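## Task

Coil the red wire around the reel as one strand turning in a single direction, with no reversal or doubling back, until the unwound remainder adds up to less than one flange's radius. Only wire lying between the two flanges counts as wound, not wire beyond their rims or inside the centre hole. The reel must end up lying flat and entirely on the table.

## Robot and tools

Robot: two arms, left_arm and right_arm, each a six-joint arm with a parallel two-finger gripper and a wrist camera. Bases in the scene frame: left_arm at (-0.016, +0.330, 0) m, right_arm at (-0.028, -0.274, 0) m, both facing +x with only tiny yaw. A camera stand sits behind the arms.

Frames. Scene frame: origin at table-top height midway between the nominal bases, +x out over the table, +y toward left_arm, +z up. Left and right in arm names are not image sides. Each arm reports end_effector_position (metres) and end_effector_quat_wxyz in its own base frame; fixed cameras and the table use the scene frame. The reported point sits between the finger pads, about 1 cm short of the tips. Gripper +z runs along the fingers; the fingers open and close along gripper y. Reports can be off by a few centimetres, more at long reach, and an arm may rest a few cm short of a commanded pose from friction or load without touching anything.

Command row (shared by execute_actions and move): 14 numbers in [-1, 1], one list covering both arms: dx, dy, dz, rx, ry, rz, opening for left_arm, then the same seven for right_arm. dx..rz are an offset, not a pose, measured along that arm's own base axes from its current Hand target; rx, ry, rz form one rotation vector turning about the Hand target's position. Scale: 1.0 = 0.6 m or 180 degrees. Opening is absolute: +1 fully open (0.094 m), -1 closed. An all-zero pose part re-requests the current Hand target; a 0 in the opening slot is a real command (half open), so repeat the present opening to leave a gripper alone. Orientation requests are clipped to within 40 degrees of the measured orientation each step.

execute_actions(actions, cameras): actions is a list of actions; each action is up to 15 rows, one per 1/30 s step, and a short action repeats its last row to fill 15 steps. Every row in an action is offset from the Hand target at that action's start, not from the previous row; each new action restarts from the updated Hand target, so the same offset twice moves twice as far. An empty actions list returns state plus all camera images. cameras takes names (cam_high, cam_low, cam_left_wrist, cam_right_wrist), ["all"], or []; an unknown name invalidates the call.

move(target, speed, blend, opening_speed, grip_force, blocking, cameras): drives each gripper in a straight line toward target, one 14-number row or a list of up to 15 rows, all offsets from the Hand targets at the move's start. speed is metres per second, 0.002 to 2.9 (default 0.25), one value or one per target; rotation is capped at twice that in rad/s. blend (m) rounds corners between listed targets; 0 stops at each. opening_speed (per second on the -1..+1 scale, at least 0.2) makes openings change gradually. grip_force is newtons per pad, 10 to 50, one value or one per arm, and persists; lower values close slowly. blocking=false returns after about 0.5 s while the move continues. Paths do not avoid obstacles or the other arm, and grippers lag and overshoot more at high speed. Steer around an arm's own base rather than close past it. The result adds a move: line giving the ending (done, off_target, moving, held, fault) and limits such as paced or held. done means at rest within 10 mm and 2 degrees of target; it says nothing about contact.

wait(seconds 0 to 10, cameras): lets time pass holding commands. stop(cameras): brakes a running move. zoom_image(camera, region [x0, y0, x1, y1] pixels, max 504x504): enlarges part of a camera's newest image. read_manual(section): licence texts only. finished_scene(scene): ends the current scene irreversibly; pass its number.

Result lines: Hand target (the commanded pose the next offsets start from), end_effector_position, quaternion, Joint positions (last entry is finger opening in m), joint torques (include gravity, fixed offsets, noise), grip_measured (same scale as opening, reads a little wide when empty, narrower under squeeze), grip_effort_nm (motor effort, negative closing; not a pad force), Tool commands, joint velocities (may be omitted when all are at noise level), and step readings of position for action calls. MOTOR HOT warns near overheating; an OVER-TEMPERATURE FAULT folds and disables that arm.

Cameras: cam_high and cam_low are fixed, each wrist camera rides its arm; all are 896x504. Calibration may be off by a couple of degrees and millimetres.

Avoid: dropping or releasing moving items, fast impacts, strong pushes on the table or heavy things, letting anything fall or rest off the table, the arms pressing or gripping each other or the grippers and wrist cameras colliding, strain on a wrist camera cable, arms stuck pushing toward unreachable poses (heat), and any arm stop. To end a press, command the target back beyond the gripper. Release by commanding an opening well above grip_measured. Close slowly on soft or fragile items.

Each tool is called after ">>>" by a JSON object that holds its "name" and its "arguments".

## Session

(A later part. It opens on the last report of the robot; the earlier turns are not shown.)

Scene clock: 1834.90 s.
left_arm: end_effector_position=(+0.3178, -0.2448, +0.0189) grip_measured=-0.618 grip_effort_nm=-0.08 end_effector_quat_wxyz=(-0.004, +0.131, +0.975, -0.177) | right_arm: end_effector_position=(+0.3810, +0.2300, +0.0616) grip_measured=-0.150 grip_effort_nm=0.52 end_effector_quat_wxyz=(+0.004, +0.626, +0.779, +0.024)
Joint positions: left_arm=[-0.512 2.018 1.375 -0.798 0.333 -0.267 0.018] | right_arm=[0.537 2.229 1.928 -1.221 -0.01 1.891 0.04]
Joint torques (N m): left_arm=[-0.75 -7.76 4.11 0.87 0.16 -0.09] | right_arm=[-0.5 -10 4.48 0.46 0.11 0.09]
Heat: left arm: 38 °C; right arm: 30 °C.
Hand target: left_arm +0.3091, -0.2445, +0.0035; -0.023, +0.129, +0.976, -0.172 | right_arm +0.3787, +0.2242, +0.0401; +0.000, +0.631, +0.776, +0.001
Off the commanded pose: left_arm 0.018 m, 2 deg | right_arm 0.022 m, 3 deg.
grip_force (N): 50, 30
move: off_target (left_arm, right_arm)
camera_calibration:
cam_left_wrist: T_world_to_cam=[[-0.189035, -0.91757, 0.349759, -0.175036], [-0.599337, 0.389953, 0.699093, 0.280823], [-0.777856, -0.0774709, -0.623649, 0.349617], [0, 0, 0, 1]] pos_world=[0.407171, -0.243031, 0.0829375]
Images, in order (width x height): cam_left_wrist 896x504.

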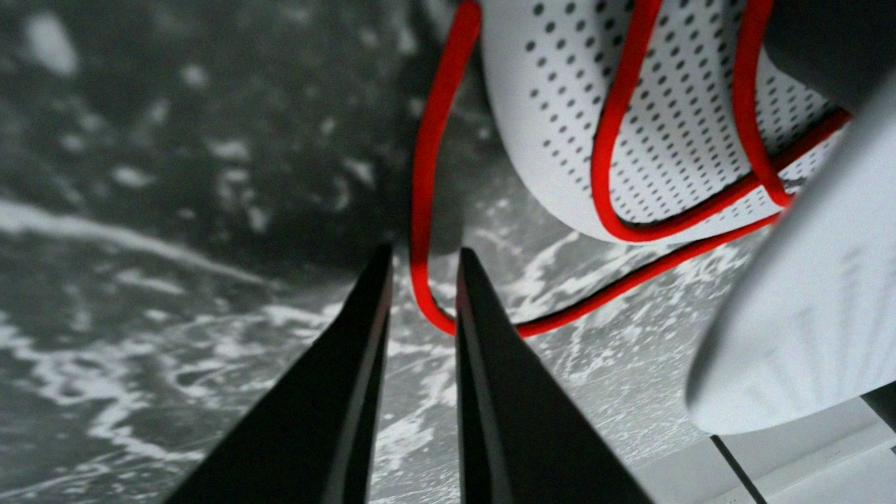

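>>> {"name": "move", "arguments": {"target": [[0,0.003,-0.014,0,0,0,-0.62,0,0,0,0,0,0,-0.14],[0,0.003,-0.015,0,0,0,-0.97,0,0,0,0,0,0,-0.14]], "speed": 0.08, "grip_force": [30,30], "cameras": ["cam_left_wrist"]}}

>>> {"name": "zoom_image", "arguments": {"camera": "cam_left_wrist", "region": [320, 100, 620, 330]}}

Scene clock: 1852.43 s.
left_arm: end_effector_position=(+0.3200, -0.2490, +0.0165) grip_measured=-0.915 grip_effort_nm=-0.60 end_effector_quat_wxyz=(+0.004, +0.133, +0.973, -0.188) | right_arm: end_effector_position=(+0.3810, +0.2300, +0.0616) grip_measured=-0.150 grip_effort_nm=0.52 end_effector_quat_wxyz=(+0.004, +0.626, +0.779, +0.024)
Joint positions: left_arm=[-0.512 2.02 1.359 -0.759 0.348 -0.267 0.004] | right_arm=[0.537 2.229 1.928 -1.221 -0.01 1.891 0.04]
Joint torques (N m): left_arm=[-0.39 -7.13 3.67 0.86 0.02 0.02] | right_arm=[-0.51 -9.84 4.51 0.48 0.11 0.11]
Heat: left arm: 38 °C; right arm: 30 °C.
Hand target: left_arm +0.3091, -0.2427, -0.0055; -0.022, +0.129, +0.976, -0.172 | right_arm +0.3787, +0.2242, +0.0401; +0.000, +0.631, +0.776, +0.001
Off the commanded pose: left_arm 0.025 m, 4 deg | right_arm 0.022 m, 3 deg.
grip_force (N): 30, 30
move: off_target (left_arm, right_arm); target 2's new opening was sent with left_arm's hand 0.027 m and 3 deg from that target
camera_calibration:
cam_left_wrist: T_world_to_cam=[[-0.195145, -0.90847, 0.369594, -0.173795], [-0.607186, 0.407845, 0.6819, 0.292747], [-0.770223, -0.0913432, -0.631199, 0.343752], [0, 0, 0, 1]] pos_world=[0.408602, -0.245884, 0.0815858]
Images, in order (width x height): cam_left_wrist 896x504.

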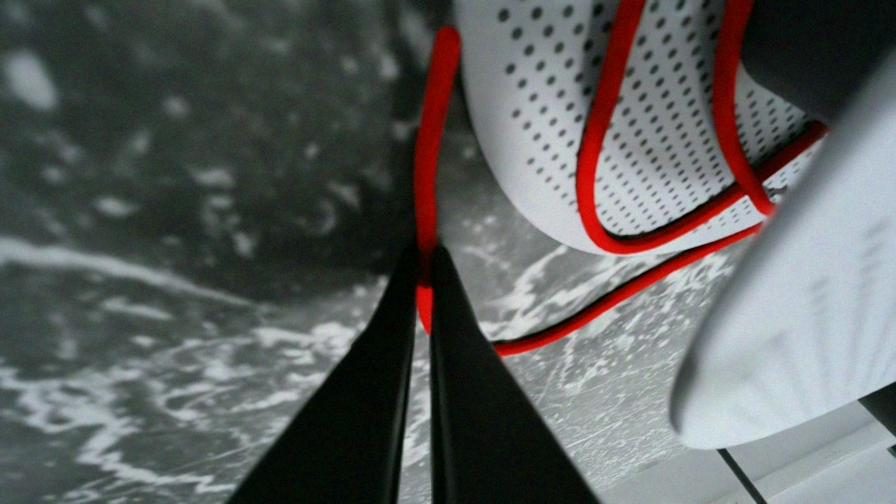

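Scaled by 1.680 from the camera's 896x504 image, which has a finer 1280x720 frame.

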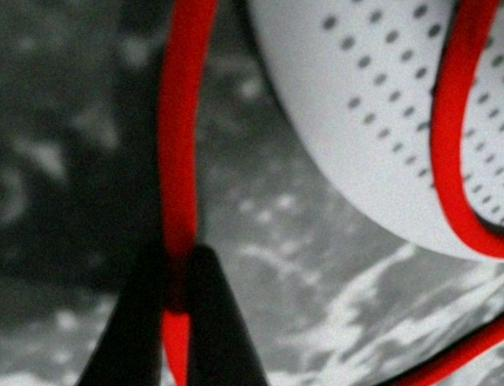

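>>> {"name": "move", "arguments": {"target": [0,0.005,0.09,0,0,0,-0.97,0,0,0,0,0,0,-0.14], "speed": 0.12, "cameras": ["cam_left_wrist","cam_high","cam_low"]}}

Scene clock: 1872.97 s.
left_arm: end_effector_position=(+0.2993, -0.2371, +0.0312) grip_measured=-0.916 grip_effort_nm=-0.64 end_effector_quat_wxyz=(-0.046, +0.124, +0.977, -0.167) | right_arm: end_effector_position=(+0.3810, +0.2300, +0.0616) grip_measured=-0.150 grip_effort_nm=0.52 end_effector_quat_wxyz=(+0.004, +0.626, +0.779, +0.024)
Joint positions: left_arm=[-0.512 2.003 1.409 -0.934 0.346 -0.267 0.004] | right_arm=[0.537 2.229 1.928 -1.221 -0.01 1.891 0.04]
Joint torques (N m): left_arm=[0.16 -11.49 8.72 0.45 0.05 0.09] | right_arm=[-0.35 -9.87 4.46 0.5 0.11 0.12]
Heat: left arm: 37 °C; right arm: 30 °C.
Hand target: left_arm +0.3092, -0.2398, +0.0485; -0.022, +0.129, +0.976, -0.172 | right_arm +0.3787, +0.2242, +0.0401; +0.000, +0.631, +0.776, +0.001
Off the commanded pose: left_arm 0.020 m, 3 deg | right_arm 0.022 m, 3 deg.
grip_force (N): 30, 30
move: off_target (left_arm, right_arm)
camera_calibration:
cam_left_wrist: T_world_to_cam=[[-0.161594, -0.927885, 0.33603, -0.185996], [-0.539002, 0.368215, 0.757558, 0.233137], [-0.826659, -0.0587034, -0.559633, 0.360586], [0, 0, 0, 1]] pos_world=[0.393687, -0.23726, 0.087681]
Images, in order (width x height): cam_high 896x504, cam_low 896x504, cam_left_wrist 896x504.

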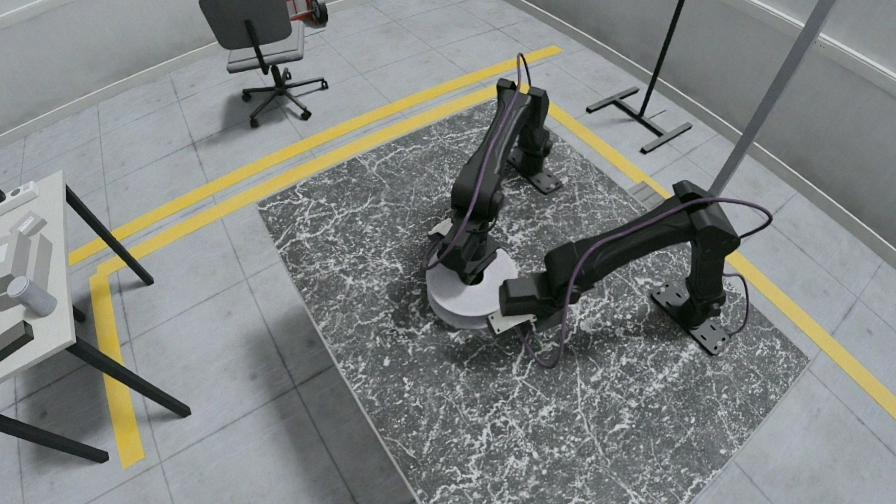

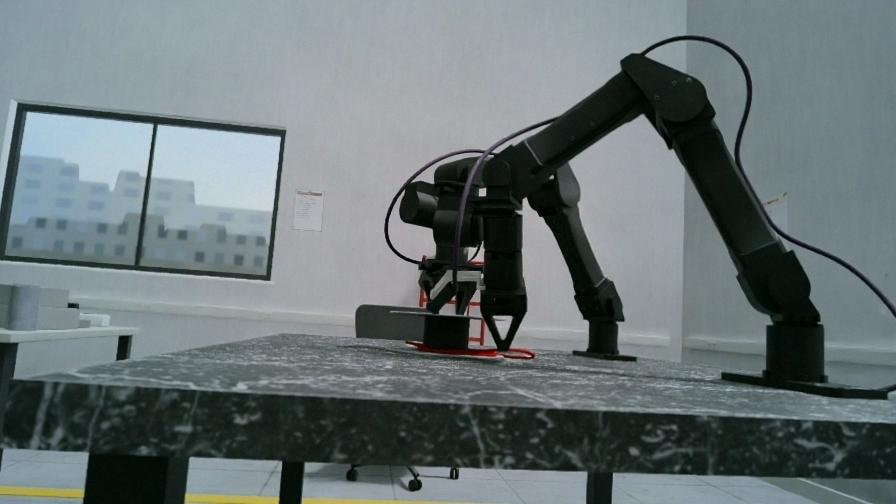

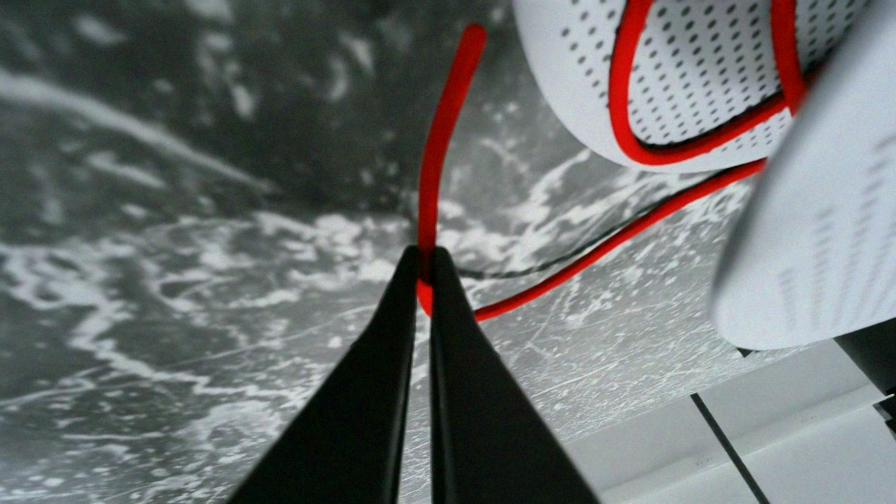

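>>> {"name": "move", "arguments": {"target": [0.005,0.02,0.01,-0.2261,-0.0293,0.2396,-0.97,0,0,0,0,0,0,-0.14], "speed": 0.2, "cameras": ["cam_left_wrist","cam_high","cam_low"]}}

Scene clock: 1880.20 s.
left_arm: end_effector_position=(+0.3157, -0.2298, +0.0550) grip_measured=-0.916 grip_effort_nm=-0.64 end_effector_quat_wxyz=(+0.126, -0.222, +0.837, -0.485) | right_arm: end_effector_position=(+0.3810, +0.2300, +0.0616) grip_measured=-0.150 grip_effort_nm=0.52 end_effector_quat_wxyz=(+0.004, +0.626, +0.779, +0.024)
Joint positions: left_arm=[-0.378 1.647 0.523 0.487 0.576 -1.194 0.004] | right_arm=[0.537 2.229 1.928 -1.221 -0.01 1.891 0.04]
Joint torques (N m): left_arm=[-0.21 -7.01 3.75 2.28 0.03 0.06] | right_arm=[-0.5 -9.89 4.36 0.51 0.05 0.05]
Heat: left arm: 37 °C; right arm: 30 °C.
Hand target: left_arm +0.3122, -0.2277, +0.0546; +0.129, -0.224, +0.836, -0.483 | right_arm +0.3787, +0.2242, +0.0401; +0.000, +0.631, +0.776, +0.001
Off the commanded pose: left_arm 0.004 m, 0 deg | right_arm 0.022 m, 3 deg.
grip_force (N): 30, 30
move: off_target (right_arm)
camera_calibration:
cam_left_wrist: T_world_to_cam=[[0.306656, -0.396424, 0.865338, -0.239456], [-0.87871, 0.231517, 0.417455, 0.31567], [-0.36583, -0.888396, -0.277346, 0.0361478], [0, 0, 0, 1]] pos_world=[0.364036, -0.135895, 0.0854575]
Images, in order (width x height): cam_high 896x504, cam_low 896x504, cam_left_wrist 896x504.

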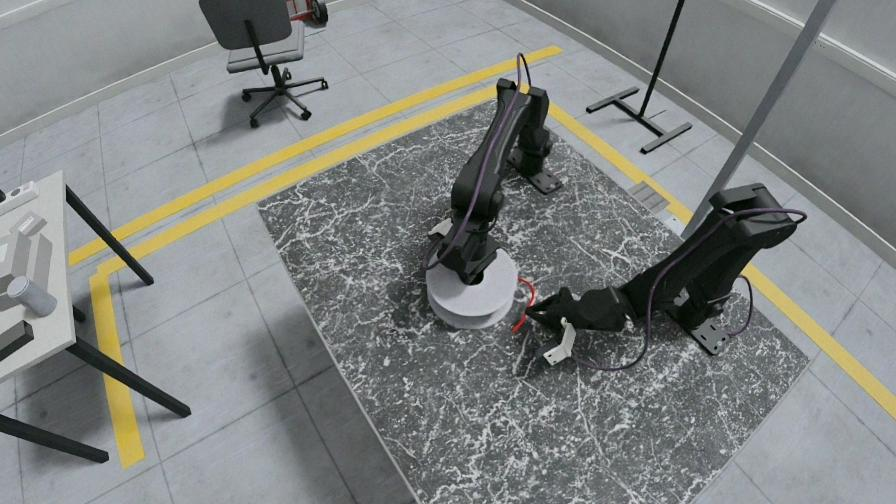

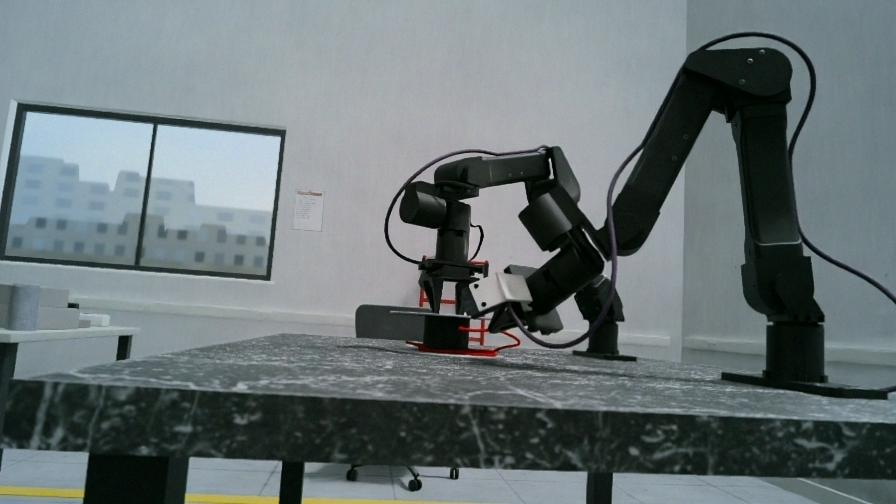

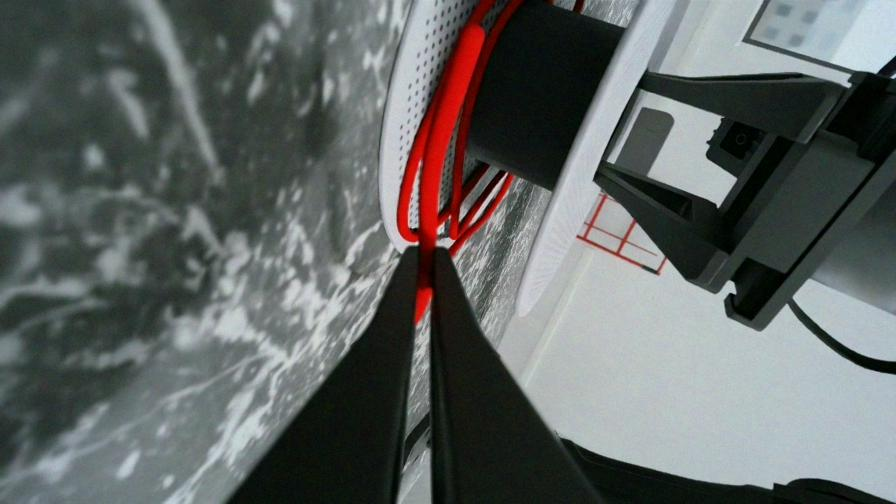

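>>> {"name": "move", "arguments": {"target": [[0,0,-0.035,0,0,0,-0.97,0,0,0,0,0,0,-0.14],[0.018,-0.06,-0.038,0,0,0,-0.97,0,0,0,0,0,0,-0.14]], "speed": 0.12, "cameras": ["cam_left_wrist","cam_high","cam_low"]}}

>>> {"name": "zoom_image", "arguments": {"camera": "cam_low", "region": [370, 280, 570, 375]}}

Scene clock: 1892.17 s.
left_arm: end_effector_position=(+0.3147, -0.2596, +0.0295) grip_measured=-0.916 grip_effort_nm=-0.64 end_effector_quat_wxyz=(+0.121, -0.225, +0.839, -0.481) | right_arm: end_effector_position=(+0.3810, +0.2300, +0.0616) grip_measured=-0.150 grip_effort_nm=0.52 end_effector_quat_wxyz=(+0.004, +0.626, +0.779, +0.024)
Joint positions: left_arm=[-0.482 1.796 0.54 0.642 0.491 -1.265 0.004] | right_arm=[0.537 2.229 1.928 -1.221 -0.01 1.891 0.04]
Joint torques (N m): left_arm=[-0.4 -5.42 7.13 2.32 0.01 0.03] | right_arm=[-0.47 -9.88 4.45 0.49 0.1 0.1]
Heat: left arm: 39 °C; right arm: 30 °C.
Hand target: left_arm +0.3228, -0.2638, +0.0317; +0.129, -0.224, +0.836, -0.483 | right_arm +0.3787, +0.2242, +0.0401; +0.000, +0.631, +0.776, +0.001
Off the commanded pose: left_arm 0.010 m, 1 deg | right_arm 0.022 m, 3 deg.
grip_force (N): 30, 30
move: off_target (right_arm)
camera_calibration:
cam_left_wrist: T_world_to_cam=[[0.316693, -0.4012, 0.859502, -0.233057], [-0.873863, 0.228984, 0.42887, 0.329864], [-0.368875, -0.886908, -0.278076, 0.00366539], [0, 0, 0, 1]] pos_world=[0.363415, -0.165785, 0.0598641]
Images, in order (width x height): cam_high 896x504, cam_low 896x504, cam_left_wrist 896x504.

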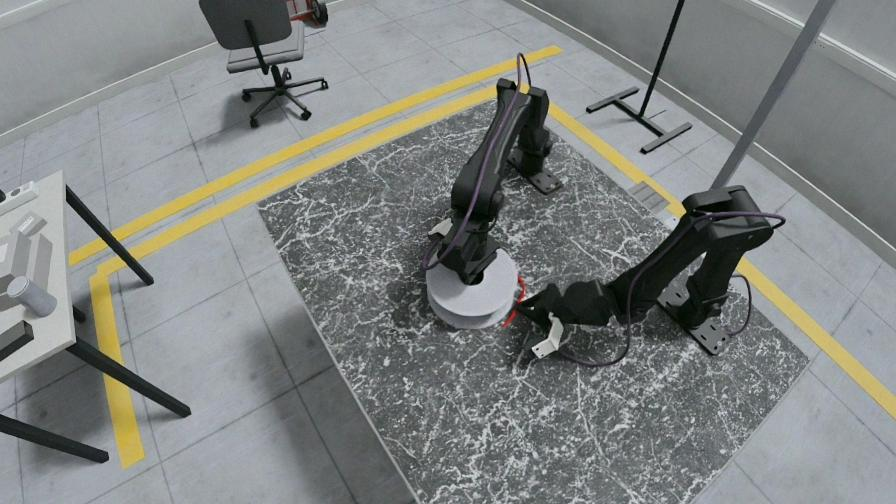

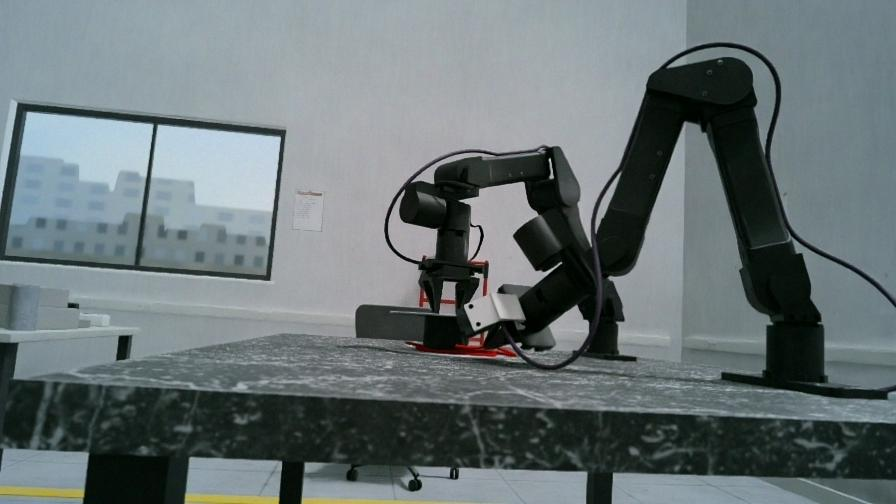

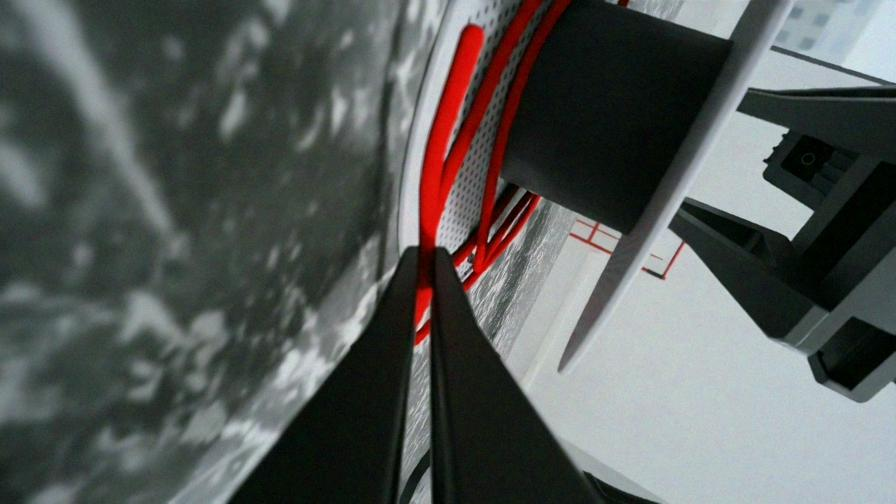

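Scaled by 2.520 from the camera's 896x504 image, which has a finer 1280x720 frame.

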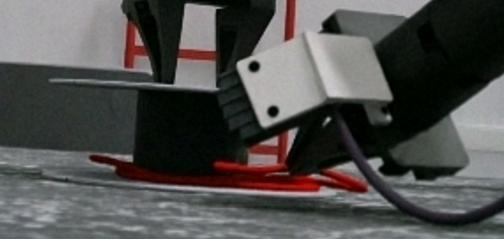

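>>> {"name": "move", "arguments": {"target": [0,0,0,0,0,0,-0.97,0,0,0,0,0,0.3,-0.1], "speed": 0.18, "cameras": ["cam_left_wrist","cam_high","cam_low"]}}

>>> {"name": "zoom_image", "arguments": {"camera": "cam_high", "region": [400, 210, 600, 370]}}

Scene clock: 1899.20 s.
left_arm: end_effector_position=(+0.3149, -0.2596, +0.0296) grip_measured=-0.916 grip_effort_nm=-0.64 end_effector_quat_wxyz=(+0.122, -0.225, +0.838, -0.481) | right_arm: end_effector_position=(+0.3811, +0.2301, +0.0619) grip_measured=-0.119 grip_effort_nm=1.01 end_effector_quat_wxyz=(+0.012, +0.228, +0.973, +0.023)
Joint positions: left_arm=[-0.482 1.796 0.54 0.643 0.49 -1.266 0.004] | right_arm=[0.534 2.229 1.928 -1.221 -0.017 0.995 0.041]
Joint torques (N m): left_arm=[-0.4 -5.41 7.15 2.31 -0.02 0.01] | right_arm=[-0.46 -9.59 4.53 0.47 0.17 -0.49]
Heat: left arm: 40 °C; right arm: 30 °C.
Hand target: left_arm +0.3228, -0.2639, +0.0318; +0.129, -0.224, +0.836, -0.483 | right_arm +0.3787, +0.2242, +0.0400; +0.000, +0.210, +0.978, +0.000
Off the commanded pose: left_arm 0.009 m, 1 deg | right_arm 0.023 m, 4 deg.
grip_force (N): 30, 30
move: off_target (right_arm)
camera_calibration:
cam_left_wrist: T_world_to_cam=[[0.316817, -0.400519, 0.859774, -0.233], [-0.874111, 0.228577, 0.428581, 0.32997], [-0.36818, -0.88732, -0.277681, 0.00344524], [0, 0, 0, 1]] pos_world=[0.363518, -0.165687, 0.059865]
Images, in order (width x height): cam_high 896x504, cam_low 896x504, cam_left_wrist 896x504.

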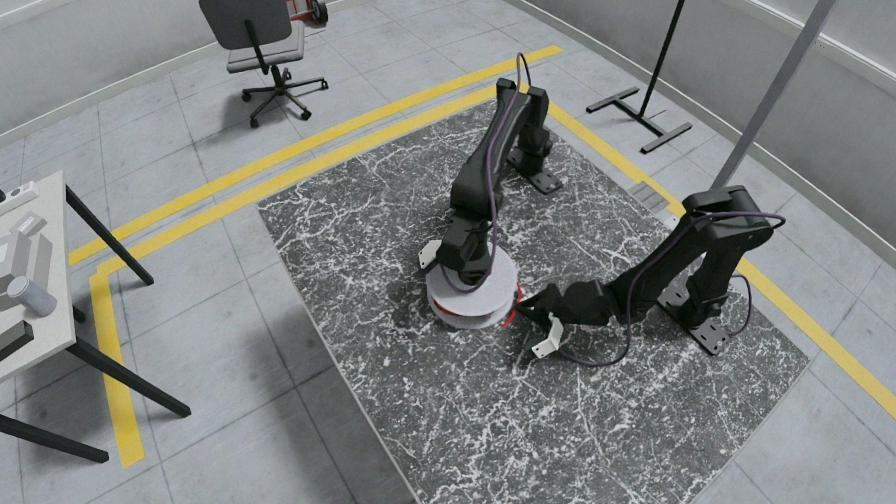

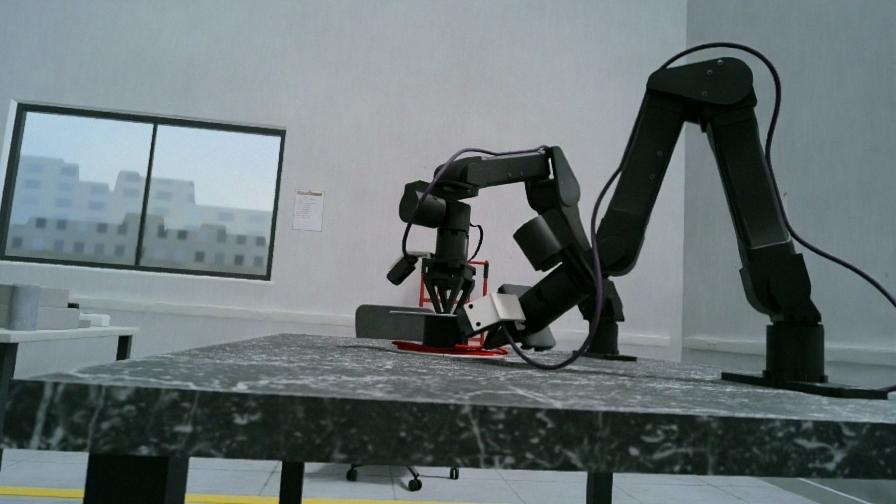

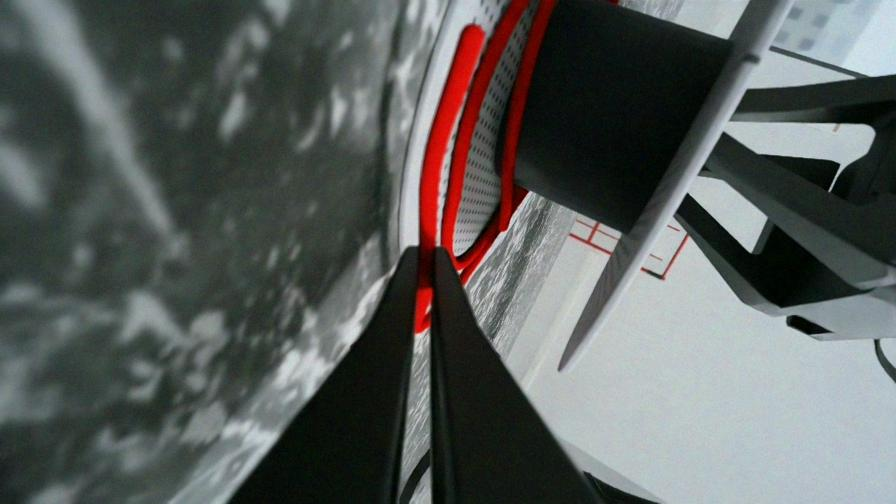

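Scaled by 2.520 from the camera's 896x504 image, which has a finer 1280x720 frame.

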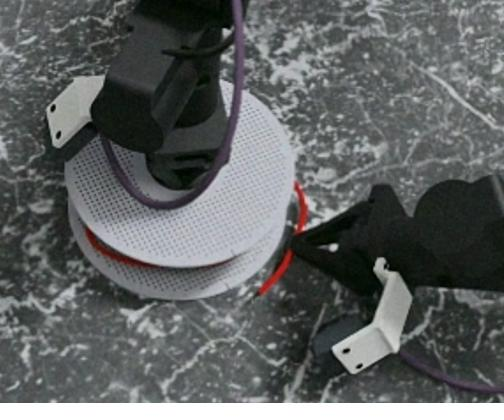

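>>> {"name": "move", "arguments": {"target": [0,0,0,0,0,0,-0.97,0,0,0,0,0,0.25,-0.09], "speed": 0.18, "cameras": ["cam_left_wrist","cam_high","cam_low"]}}

>>> {"name": "zoom_image", "arguments": {"camera": "cam_high", "region": [400, 210, 600, 370]}}

>>> {"name": "zoom_image", "arguments": {"camera": "cam_low", "region": [370, 290, 530, 375]}}

Scene clock: 1905.63 s.
left_arm: end_effector_position=(+0.3150, -0.2597, +0.0298) grip_measured=-0.916 grip_effort_nm=-0.64 end_effector_quat_wxyz=(+0.122, -0.225, +0.838, -0.481) | right_arm: end_effector_position=(+0.3816, +0.2294, +0.0625) grip_measured=-0.110 grip_effort_nm=1.04 end_effector_quat_wxyz=(+0.021, -0.162, +0.987, +0.015)
Joint positions: left_arm=[-0.482 1.796 0.54 0.644 0.49 -1.266 0.004] | right_arm=[0.534 2.228 1.928 -1.221 -0.012 0.21 0.042]
Joint torques (N m): left_arm=[-0.42 -5.41 7.16 2.3 -0.02 0.02] | right_arm=[-0.34 -9.61 4.56 0.45 0.16 -0.44]
Heat: left arm: 40 °C; right arm: 29 °C.
Hand target: left_arm +0.3228, -0.2639, +0.0318; +0.129, -0.224, +0.836, -0.483 | right_arm +0.3786, +0.2241, +0.0399; +0.000, -0.180, +0.984, +0.000
Off the commanded pose: left_arm 0.009 m, 1 deg | right_arm 0.023 m, 4 deg.
grip_force (N): 30, 30
move: off_target (right_arm)
camera_calibration:
cam_left_wrist: T_world_to_cam=[[0.316238, -0.399913, 0.860269, -0.232964], [-0.874483, 0.228679, 0.427769, 0.330197], [-0.367796, -0.887567, -0.2774, 0.00325099], [0, 0, 0, 1]] pos_world=[0.363619, -0.165789, 0.0600652]
Images, in order (width x height): cam_high 896x504, cam_low 896x504, cam_left_wrist 896x504.

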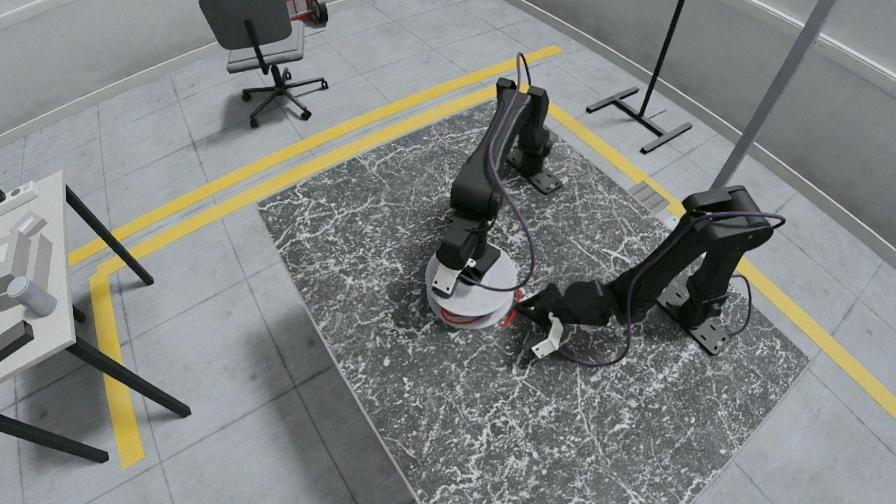

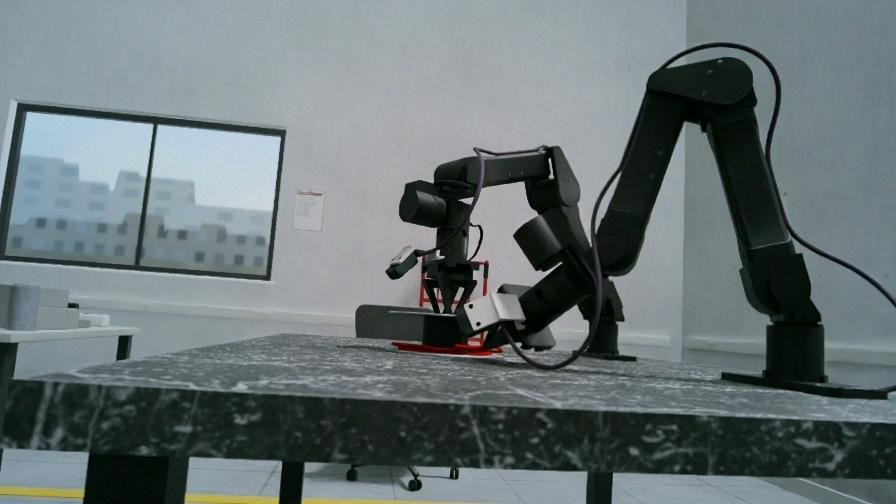

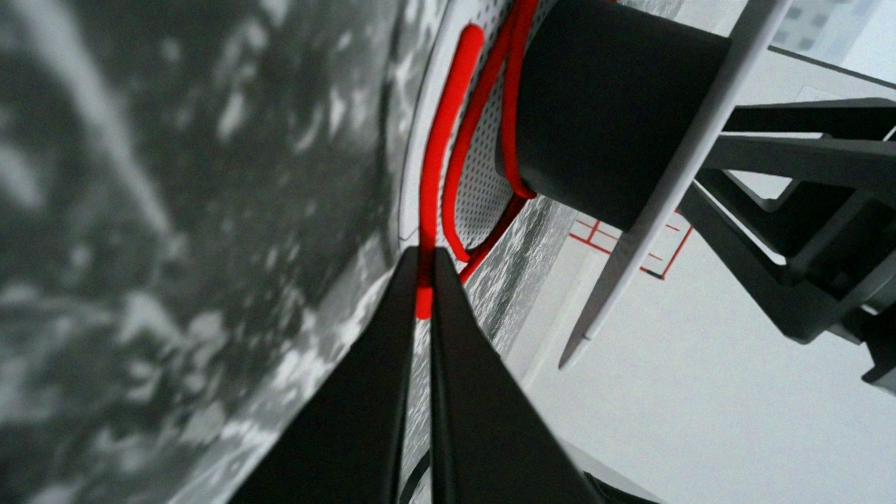

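Scaled by 2.520 from the camera's 896x504 image, which has a finer 1280x720 frame.

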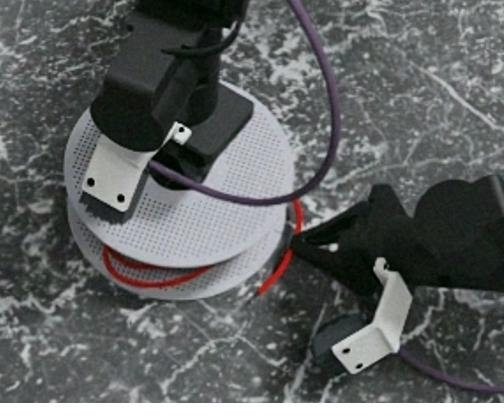

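Scaled by 3.150 from the camera's 896x504 image, which has a finer 1280x720 frame.

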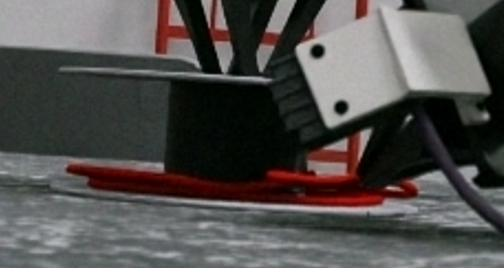

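>>> {"name": "move", "arguments": {"target": [0,0,0,0,0,0,-0.97,0,0,0,0,0,0.14,-0.08], "speed": 0.18, "cameras": ["cam_left_wrist","cam_high"]}}

>>> {"name": "zoom_image", "arguments": {"camera": "cam_high", "region": [400, 210, 600, 370]}}

>>> {"name": "zoom_image", "arguments": {"camera": "cam_left_wrist", "region": [350, 0, 650, 350]}}

Scene clock: 1917.07 s.
left_arm: end_effector_position=(+0.3150, -0.2597, +0.0298) grip_measured=-0.916 grip_effort_nm=-0.64 end_effector_quat_wxyz=(+0.122, -0.225, +0.838, -0.481) | right_arm: end_effector_position=(+0.3816, +0.2296, +0.0628) grip_measured=-0.101 grip_effort_nm=1.10 end_effector_quat_wxyz=(+0.024, -0.372, +0.928, +0.010)
Joint positions: left_arm=[-0.482 1.796 0.54 0.644 0.49 -1.266 0.004] | right_arm=[0.534 2.227 1.928 -1.221 -0.013 -0.228 0.042]
Joint torques (N m): left_arm=[-0.39 -5.39 7.13 2.3 -0.01 0.01] | right_arm=[-0.35 -9.37 4.6 0.43 0.09 -0.47]
Heat: left arm: 41 °C; right arm: 29 °C.
Hand target: left_arm +0.3228, -0.2638, +0.0317; +0.129, -0.224, +0.836, -0.483 | right_arm +0.3786, +0.2242, +0.0400; +0.000, -0.390, +0.921, +0.000
Off the commanded pose: left_arm 0.009 m, 1 deg | right_arm 0.024 m, 4 deg.
grip_force (N): 30, 30
move: off_target (right_arm)
camera_calibration:
cam_left_wrist: T_world_to_cam=[[0.316238, -0.399913, 0.860269, -0.232964], [-0.874483, 0.228679, 0.427769, 0.330197], [-0.367796, -0.887567, -0.2774, 0.00325099], [0, 0, 0, 1]] pos_world=[0.363619, -0.165789, 0.0600652]
Images, in order (width x height): cam_high 896x504, cam_left_wrist 896x504.

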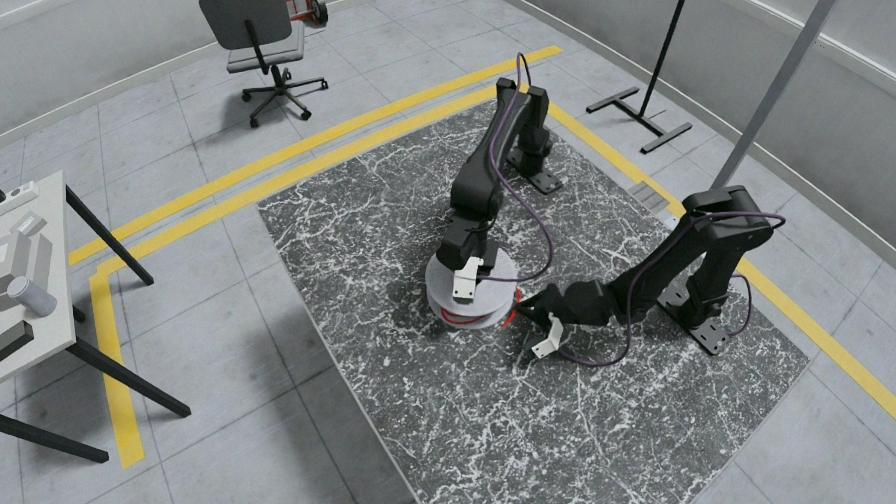

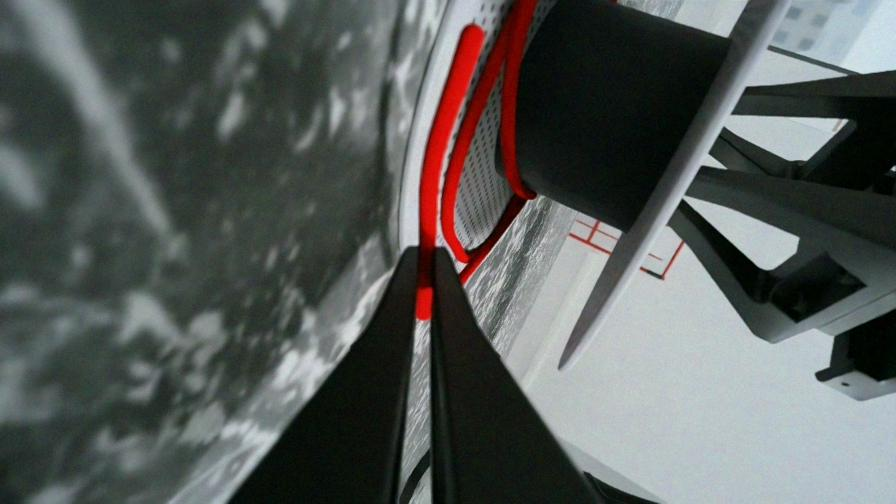

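Scaled by 2.520 from the camera's 896x504 image, which has a finer 1280x720 frame.

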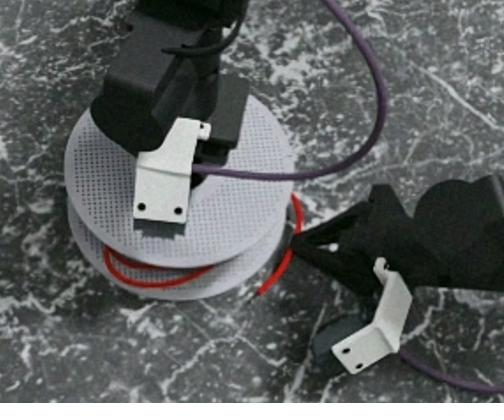

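Scaled by 1.440 from the camera's 896x504 image, which has a finer 1280x720 frame.

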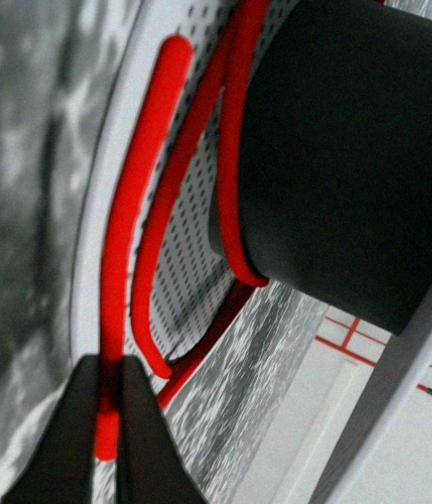

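>>> {"name": "move", "arguments": {"target": [[0.025,-0.062,0.0,0,0,-0.083,-0.97,0,0,0,0,0,0,-0.08],[0.025,-0.062,-0.013,0,0,-0.083,-0.97,0,0,0,0,0,0,-0.08]], "speed": 0.1, "cameras": ["cam_left_wrist","cam_high","cam_low"]}}

>>> {"name": "zoom_image", "arguments": {"camera": "cam_high", "region": [400, 210, 600, 370]}}

>>> {"name": "zoom_image", "arguments": {"camera": "cam_low", "region": [370, 290, 530, 375]}}

Scene clock: 1943.50 s.
left_arm: end_effector_position=(+0.3309, -0.3000, +0.0236) grip_measured=-0.916 grip_effort_nm=-0.64 end_effector_quat_wxyz=(+0.061, -0.119, +0.860, -0.492) | right_arm: end_effector_position=(+0.3816, +0.2296, +0.0628) grip_measured=-0.101 grip_effort_nm=1.10 end_effector_quat_wxyz=(+0.024, -0.372, +0.928, +0.010)
Joint positions: left_arm=[-0.479 1.966 0.804 0.444 0.688 -1.078 0.004] | right_arm=[0.534 2.227 1.928 -1.221 -0.013 -0.229 0.042]
Joint torques (N m): left_arm=[0.68 -6.99 7.24 2.07 0.29 0.16] | right_arm=[-0.36 -9.62 4.53 0.43 0.14 -0.51]
Heat: left arm: 41 °C; right arm: 29 °C.
Hand target: left_arm +0.3378, -0.3010, +0.0239; +0.065, -0.114, +0.858, -0.496 | right_arm +0.3786, +0.2242, +0.0400; +0.000, -0.390, +0.921, +0.000
Off the commanded pose: left_arm 0.007 m, 1 deg | right_arm 0.024 m, 4 deg.
grip_force (N): 30, 30
move: off_target (right_arm)
camera_calibration:
cam_left_wrist: T_world_to_cam=[[0.207978, -0.466546, 0.859697, -0.233004], [-0.791384, 0.436283, 0.428216, 0.390729], [-0.574854, -0.76941, -0.27848, 0.0756469], [0, 0, 0, 1]] pos_world=[0.401162, -0.220972, 0.0540623]
Images, in order (width x height): cam_high 896x504, cam_low 896x504, cam_left_wrist 896x504.

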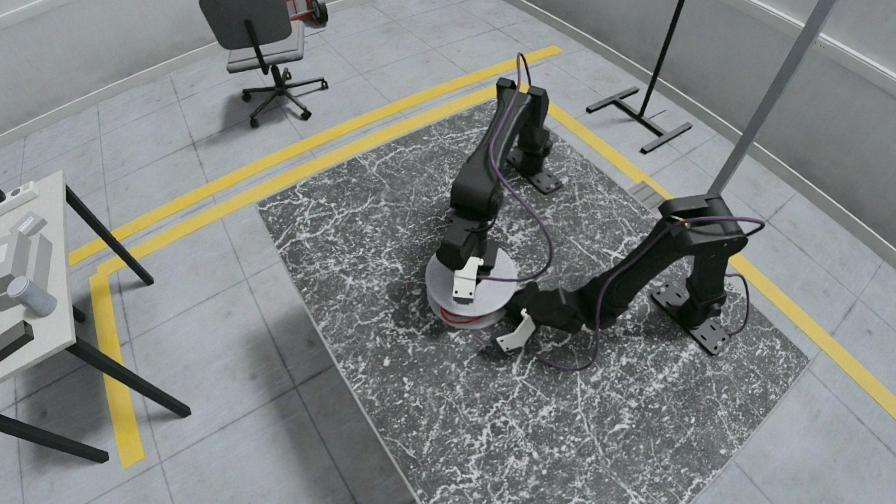

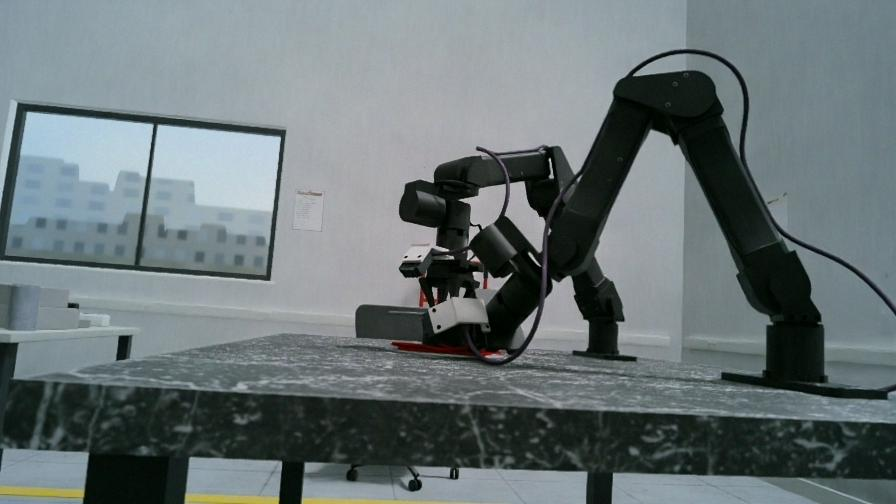

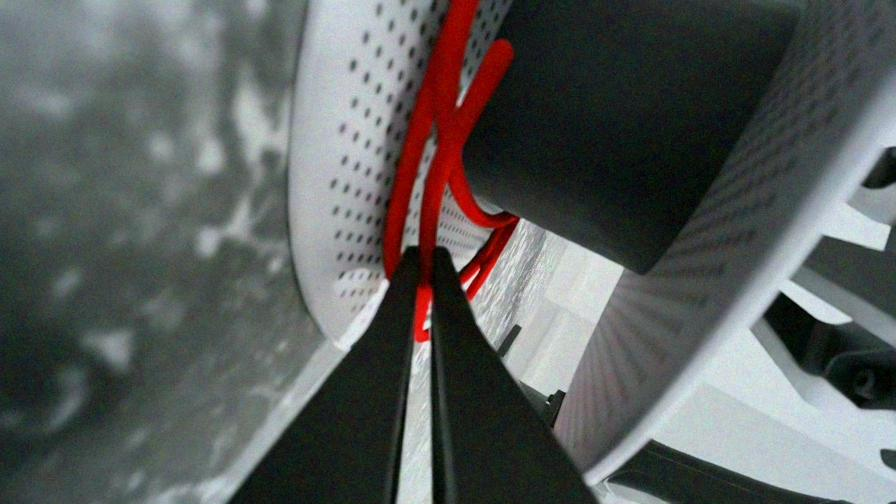

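Scaled by 2.520 from the camera's 896x504 image, which has a finer 1280x720 frame.

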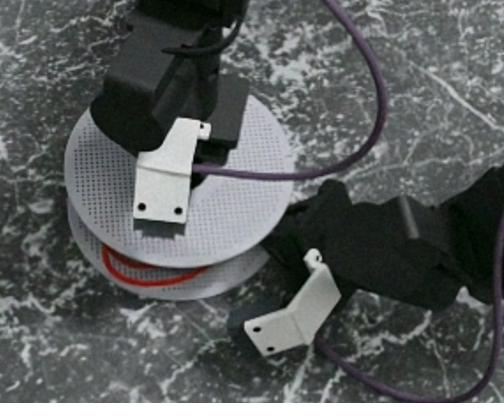

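Scaled by 3.150 from the camera's 896x504 image, which has a finer 1280x720 frame.

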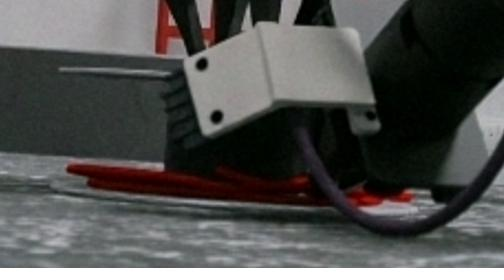

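>>> {"name": "move", "arguments": {"target": [0,0,0,0,0,0,-0.72,0,0,0,0,0,0,-0.08], "speed": 0.1, "cameras": ["cam_left_wrist"]}}

>>> {"name": "zoom_image", "arguments": {"camera": "cam_left_wrist", "region": [300, 0, 640, 370]}}

Scene clock: 1950.17 s.
left_arm: end_effector_position=(+0.3330, -0.3018, +0.0272) grip_measured=-0.722 grip_effort_nm=0.15 end_effector_quat_wxyz=(+0.066, -0.115, +0.857, -0.498) | right_arm: end_effector_position=(+0.3816, +0.2296, +0.0628) grip_measured=-0.101 grip_effort_nm=1.10 end_effector_quat_wxyz=(+0.024, -0.372, +0.928, +0.010)
Joint positions: left_arm=[-0.479 1.966 0.809 0.455 0.693 -1.077 0.013] | right_arm=[0.534 2.227 1.928 -1.221 -0.013 -0.229 0.042]
Joint torques (N m): left_arm=[0.65 -7.01 6.89 1.96 0.23 0.14] | right_arm=[-0.36 -9.52 4.56 0.49 0.13 -0.5]
Heat: left arm: 40 °C; right arm: 29 °C.
Hand target: left_arm +0.3378, -0.3010, +0.0238; +0.065, -0.114, +0.858, -0.496 | right_arm +0.3786, +0.2242, +0.0400; +0.000, -0.390, +0.921, +0.000
Off the commanded pose: left_arm 0.006 m, 0 deg | right_arm 0.024 m, 4 deg.
grip_force (N): 30, 30
move: off_target (right_arm)
camera_calibration:
cam_left_wrist: T_world_to_cam=[[0.194513, -0.458655, 0.867064, -0.230657], [-0.79519, 0.443818, 0.413157, 0.395538], [-0.574315, -0.769845, -0.27839, 0.0760644], [0, 0, 0, 1]] pos_world=[0.403078, -0.222781, 0.0577511]
Images, in order (width x height): cam_left_wrist 896x504.

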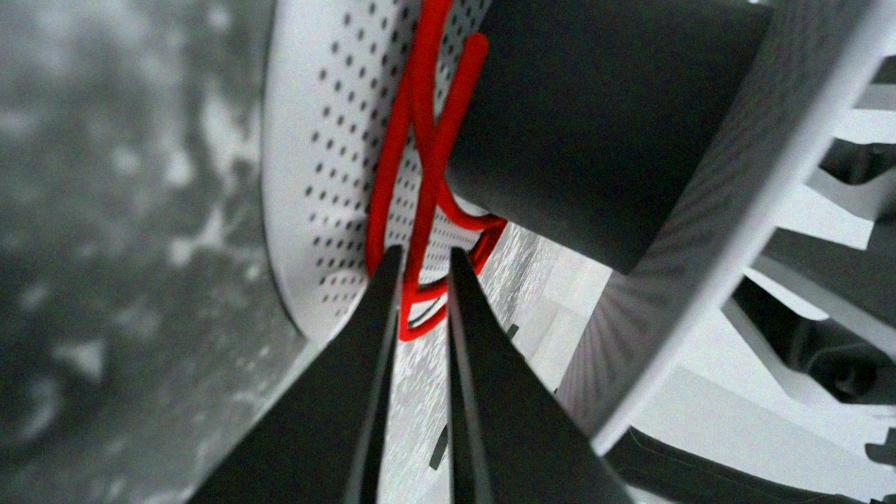

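Scaled by 1.362 from the camera's 896x504 image, which has a finer 1280x720 frame.

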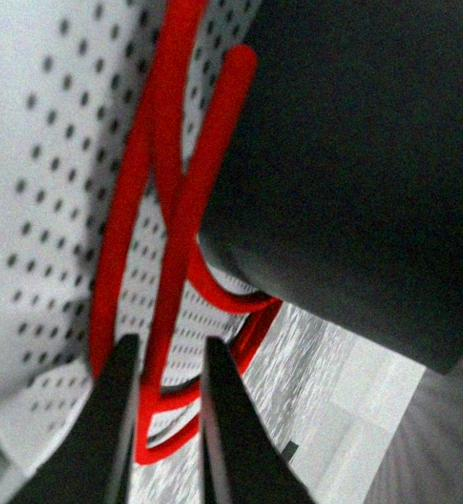

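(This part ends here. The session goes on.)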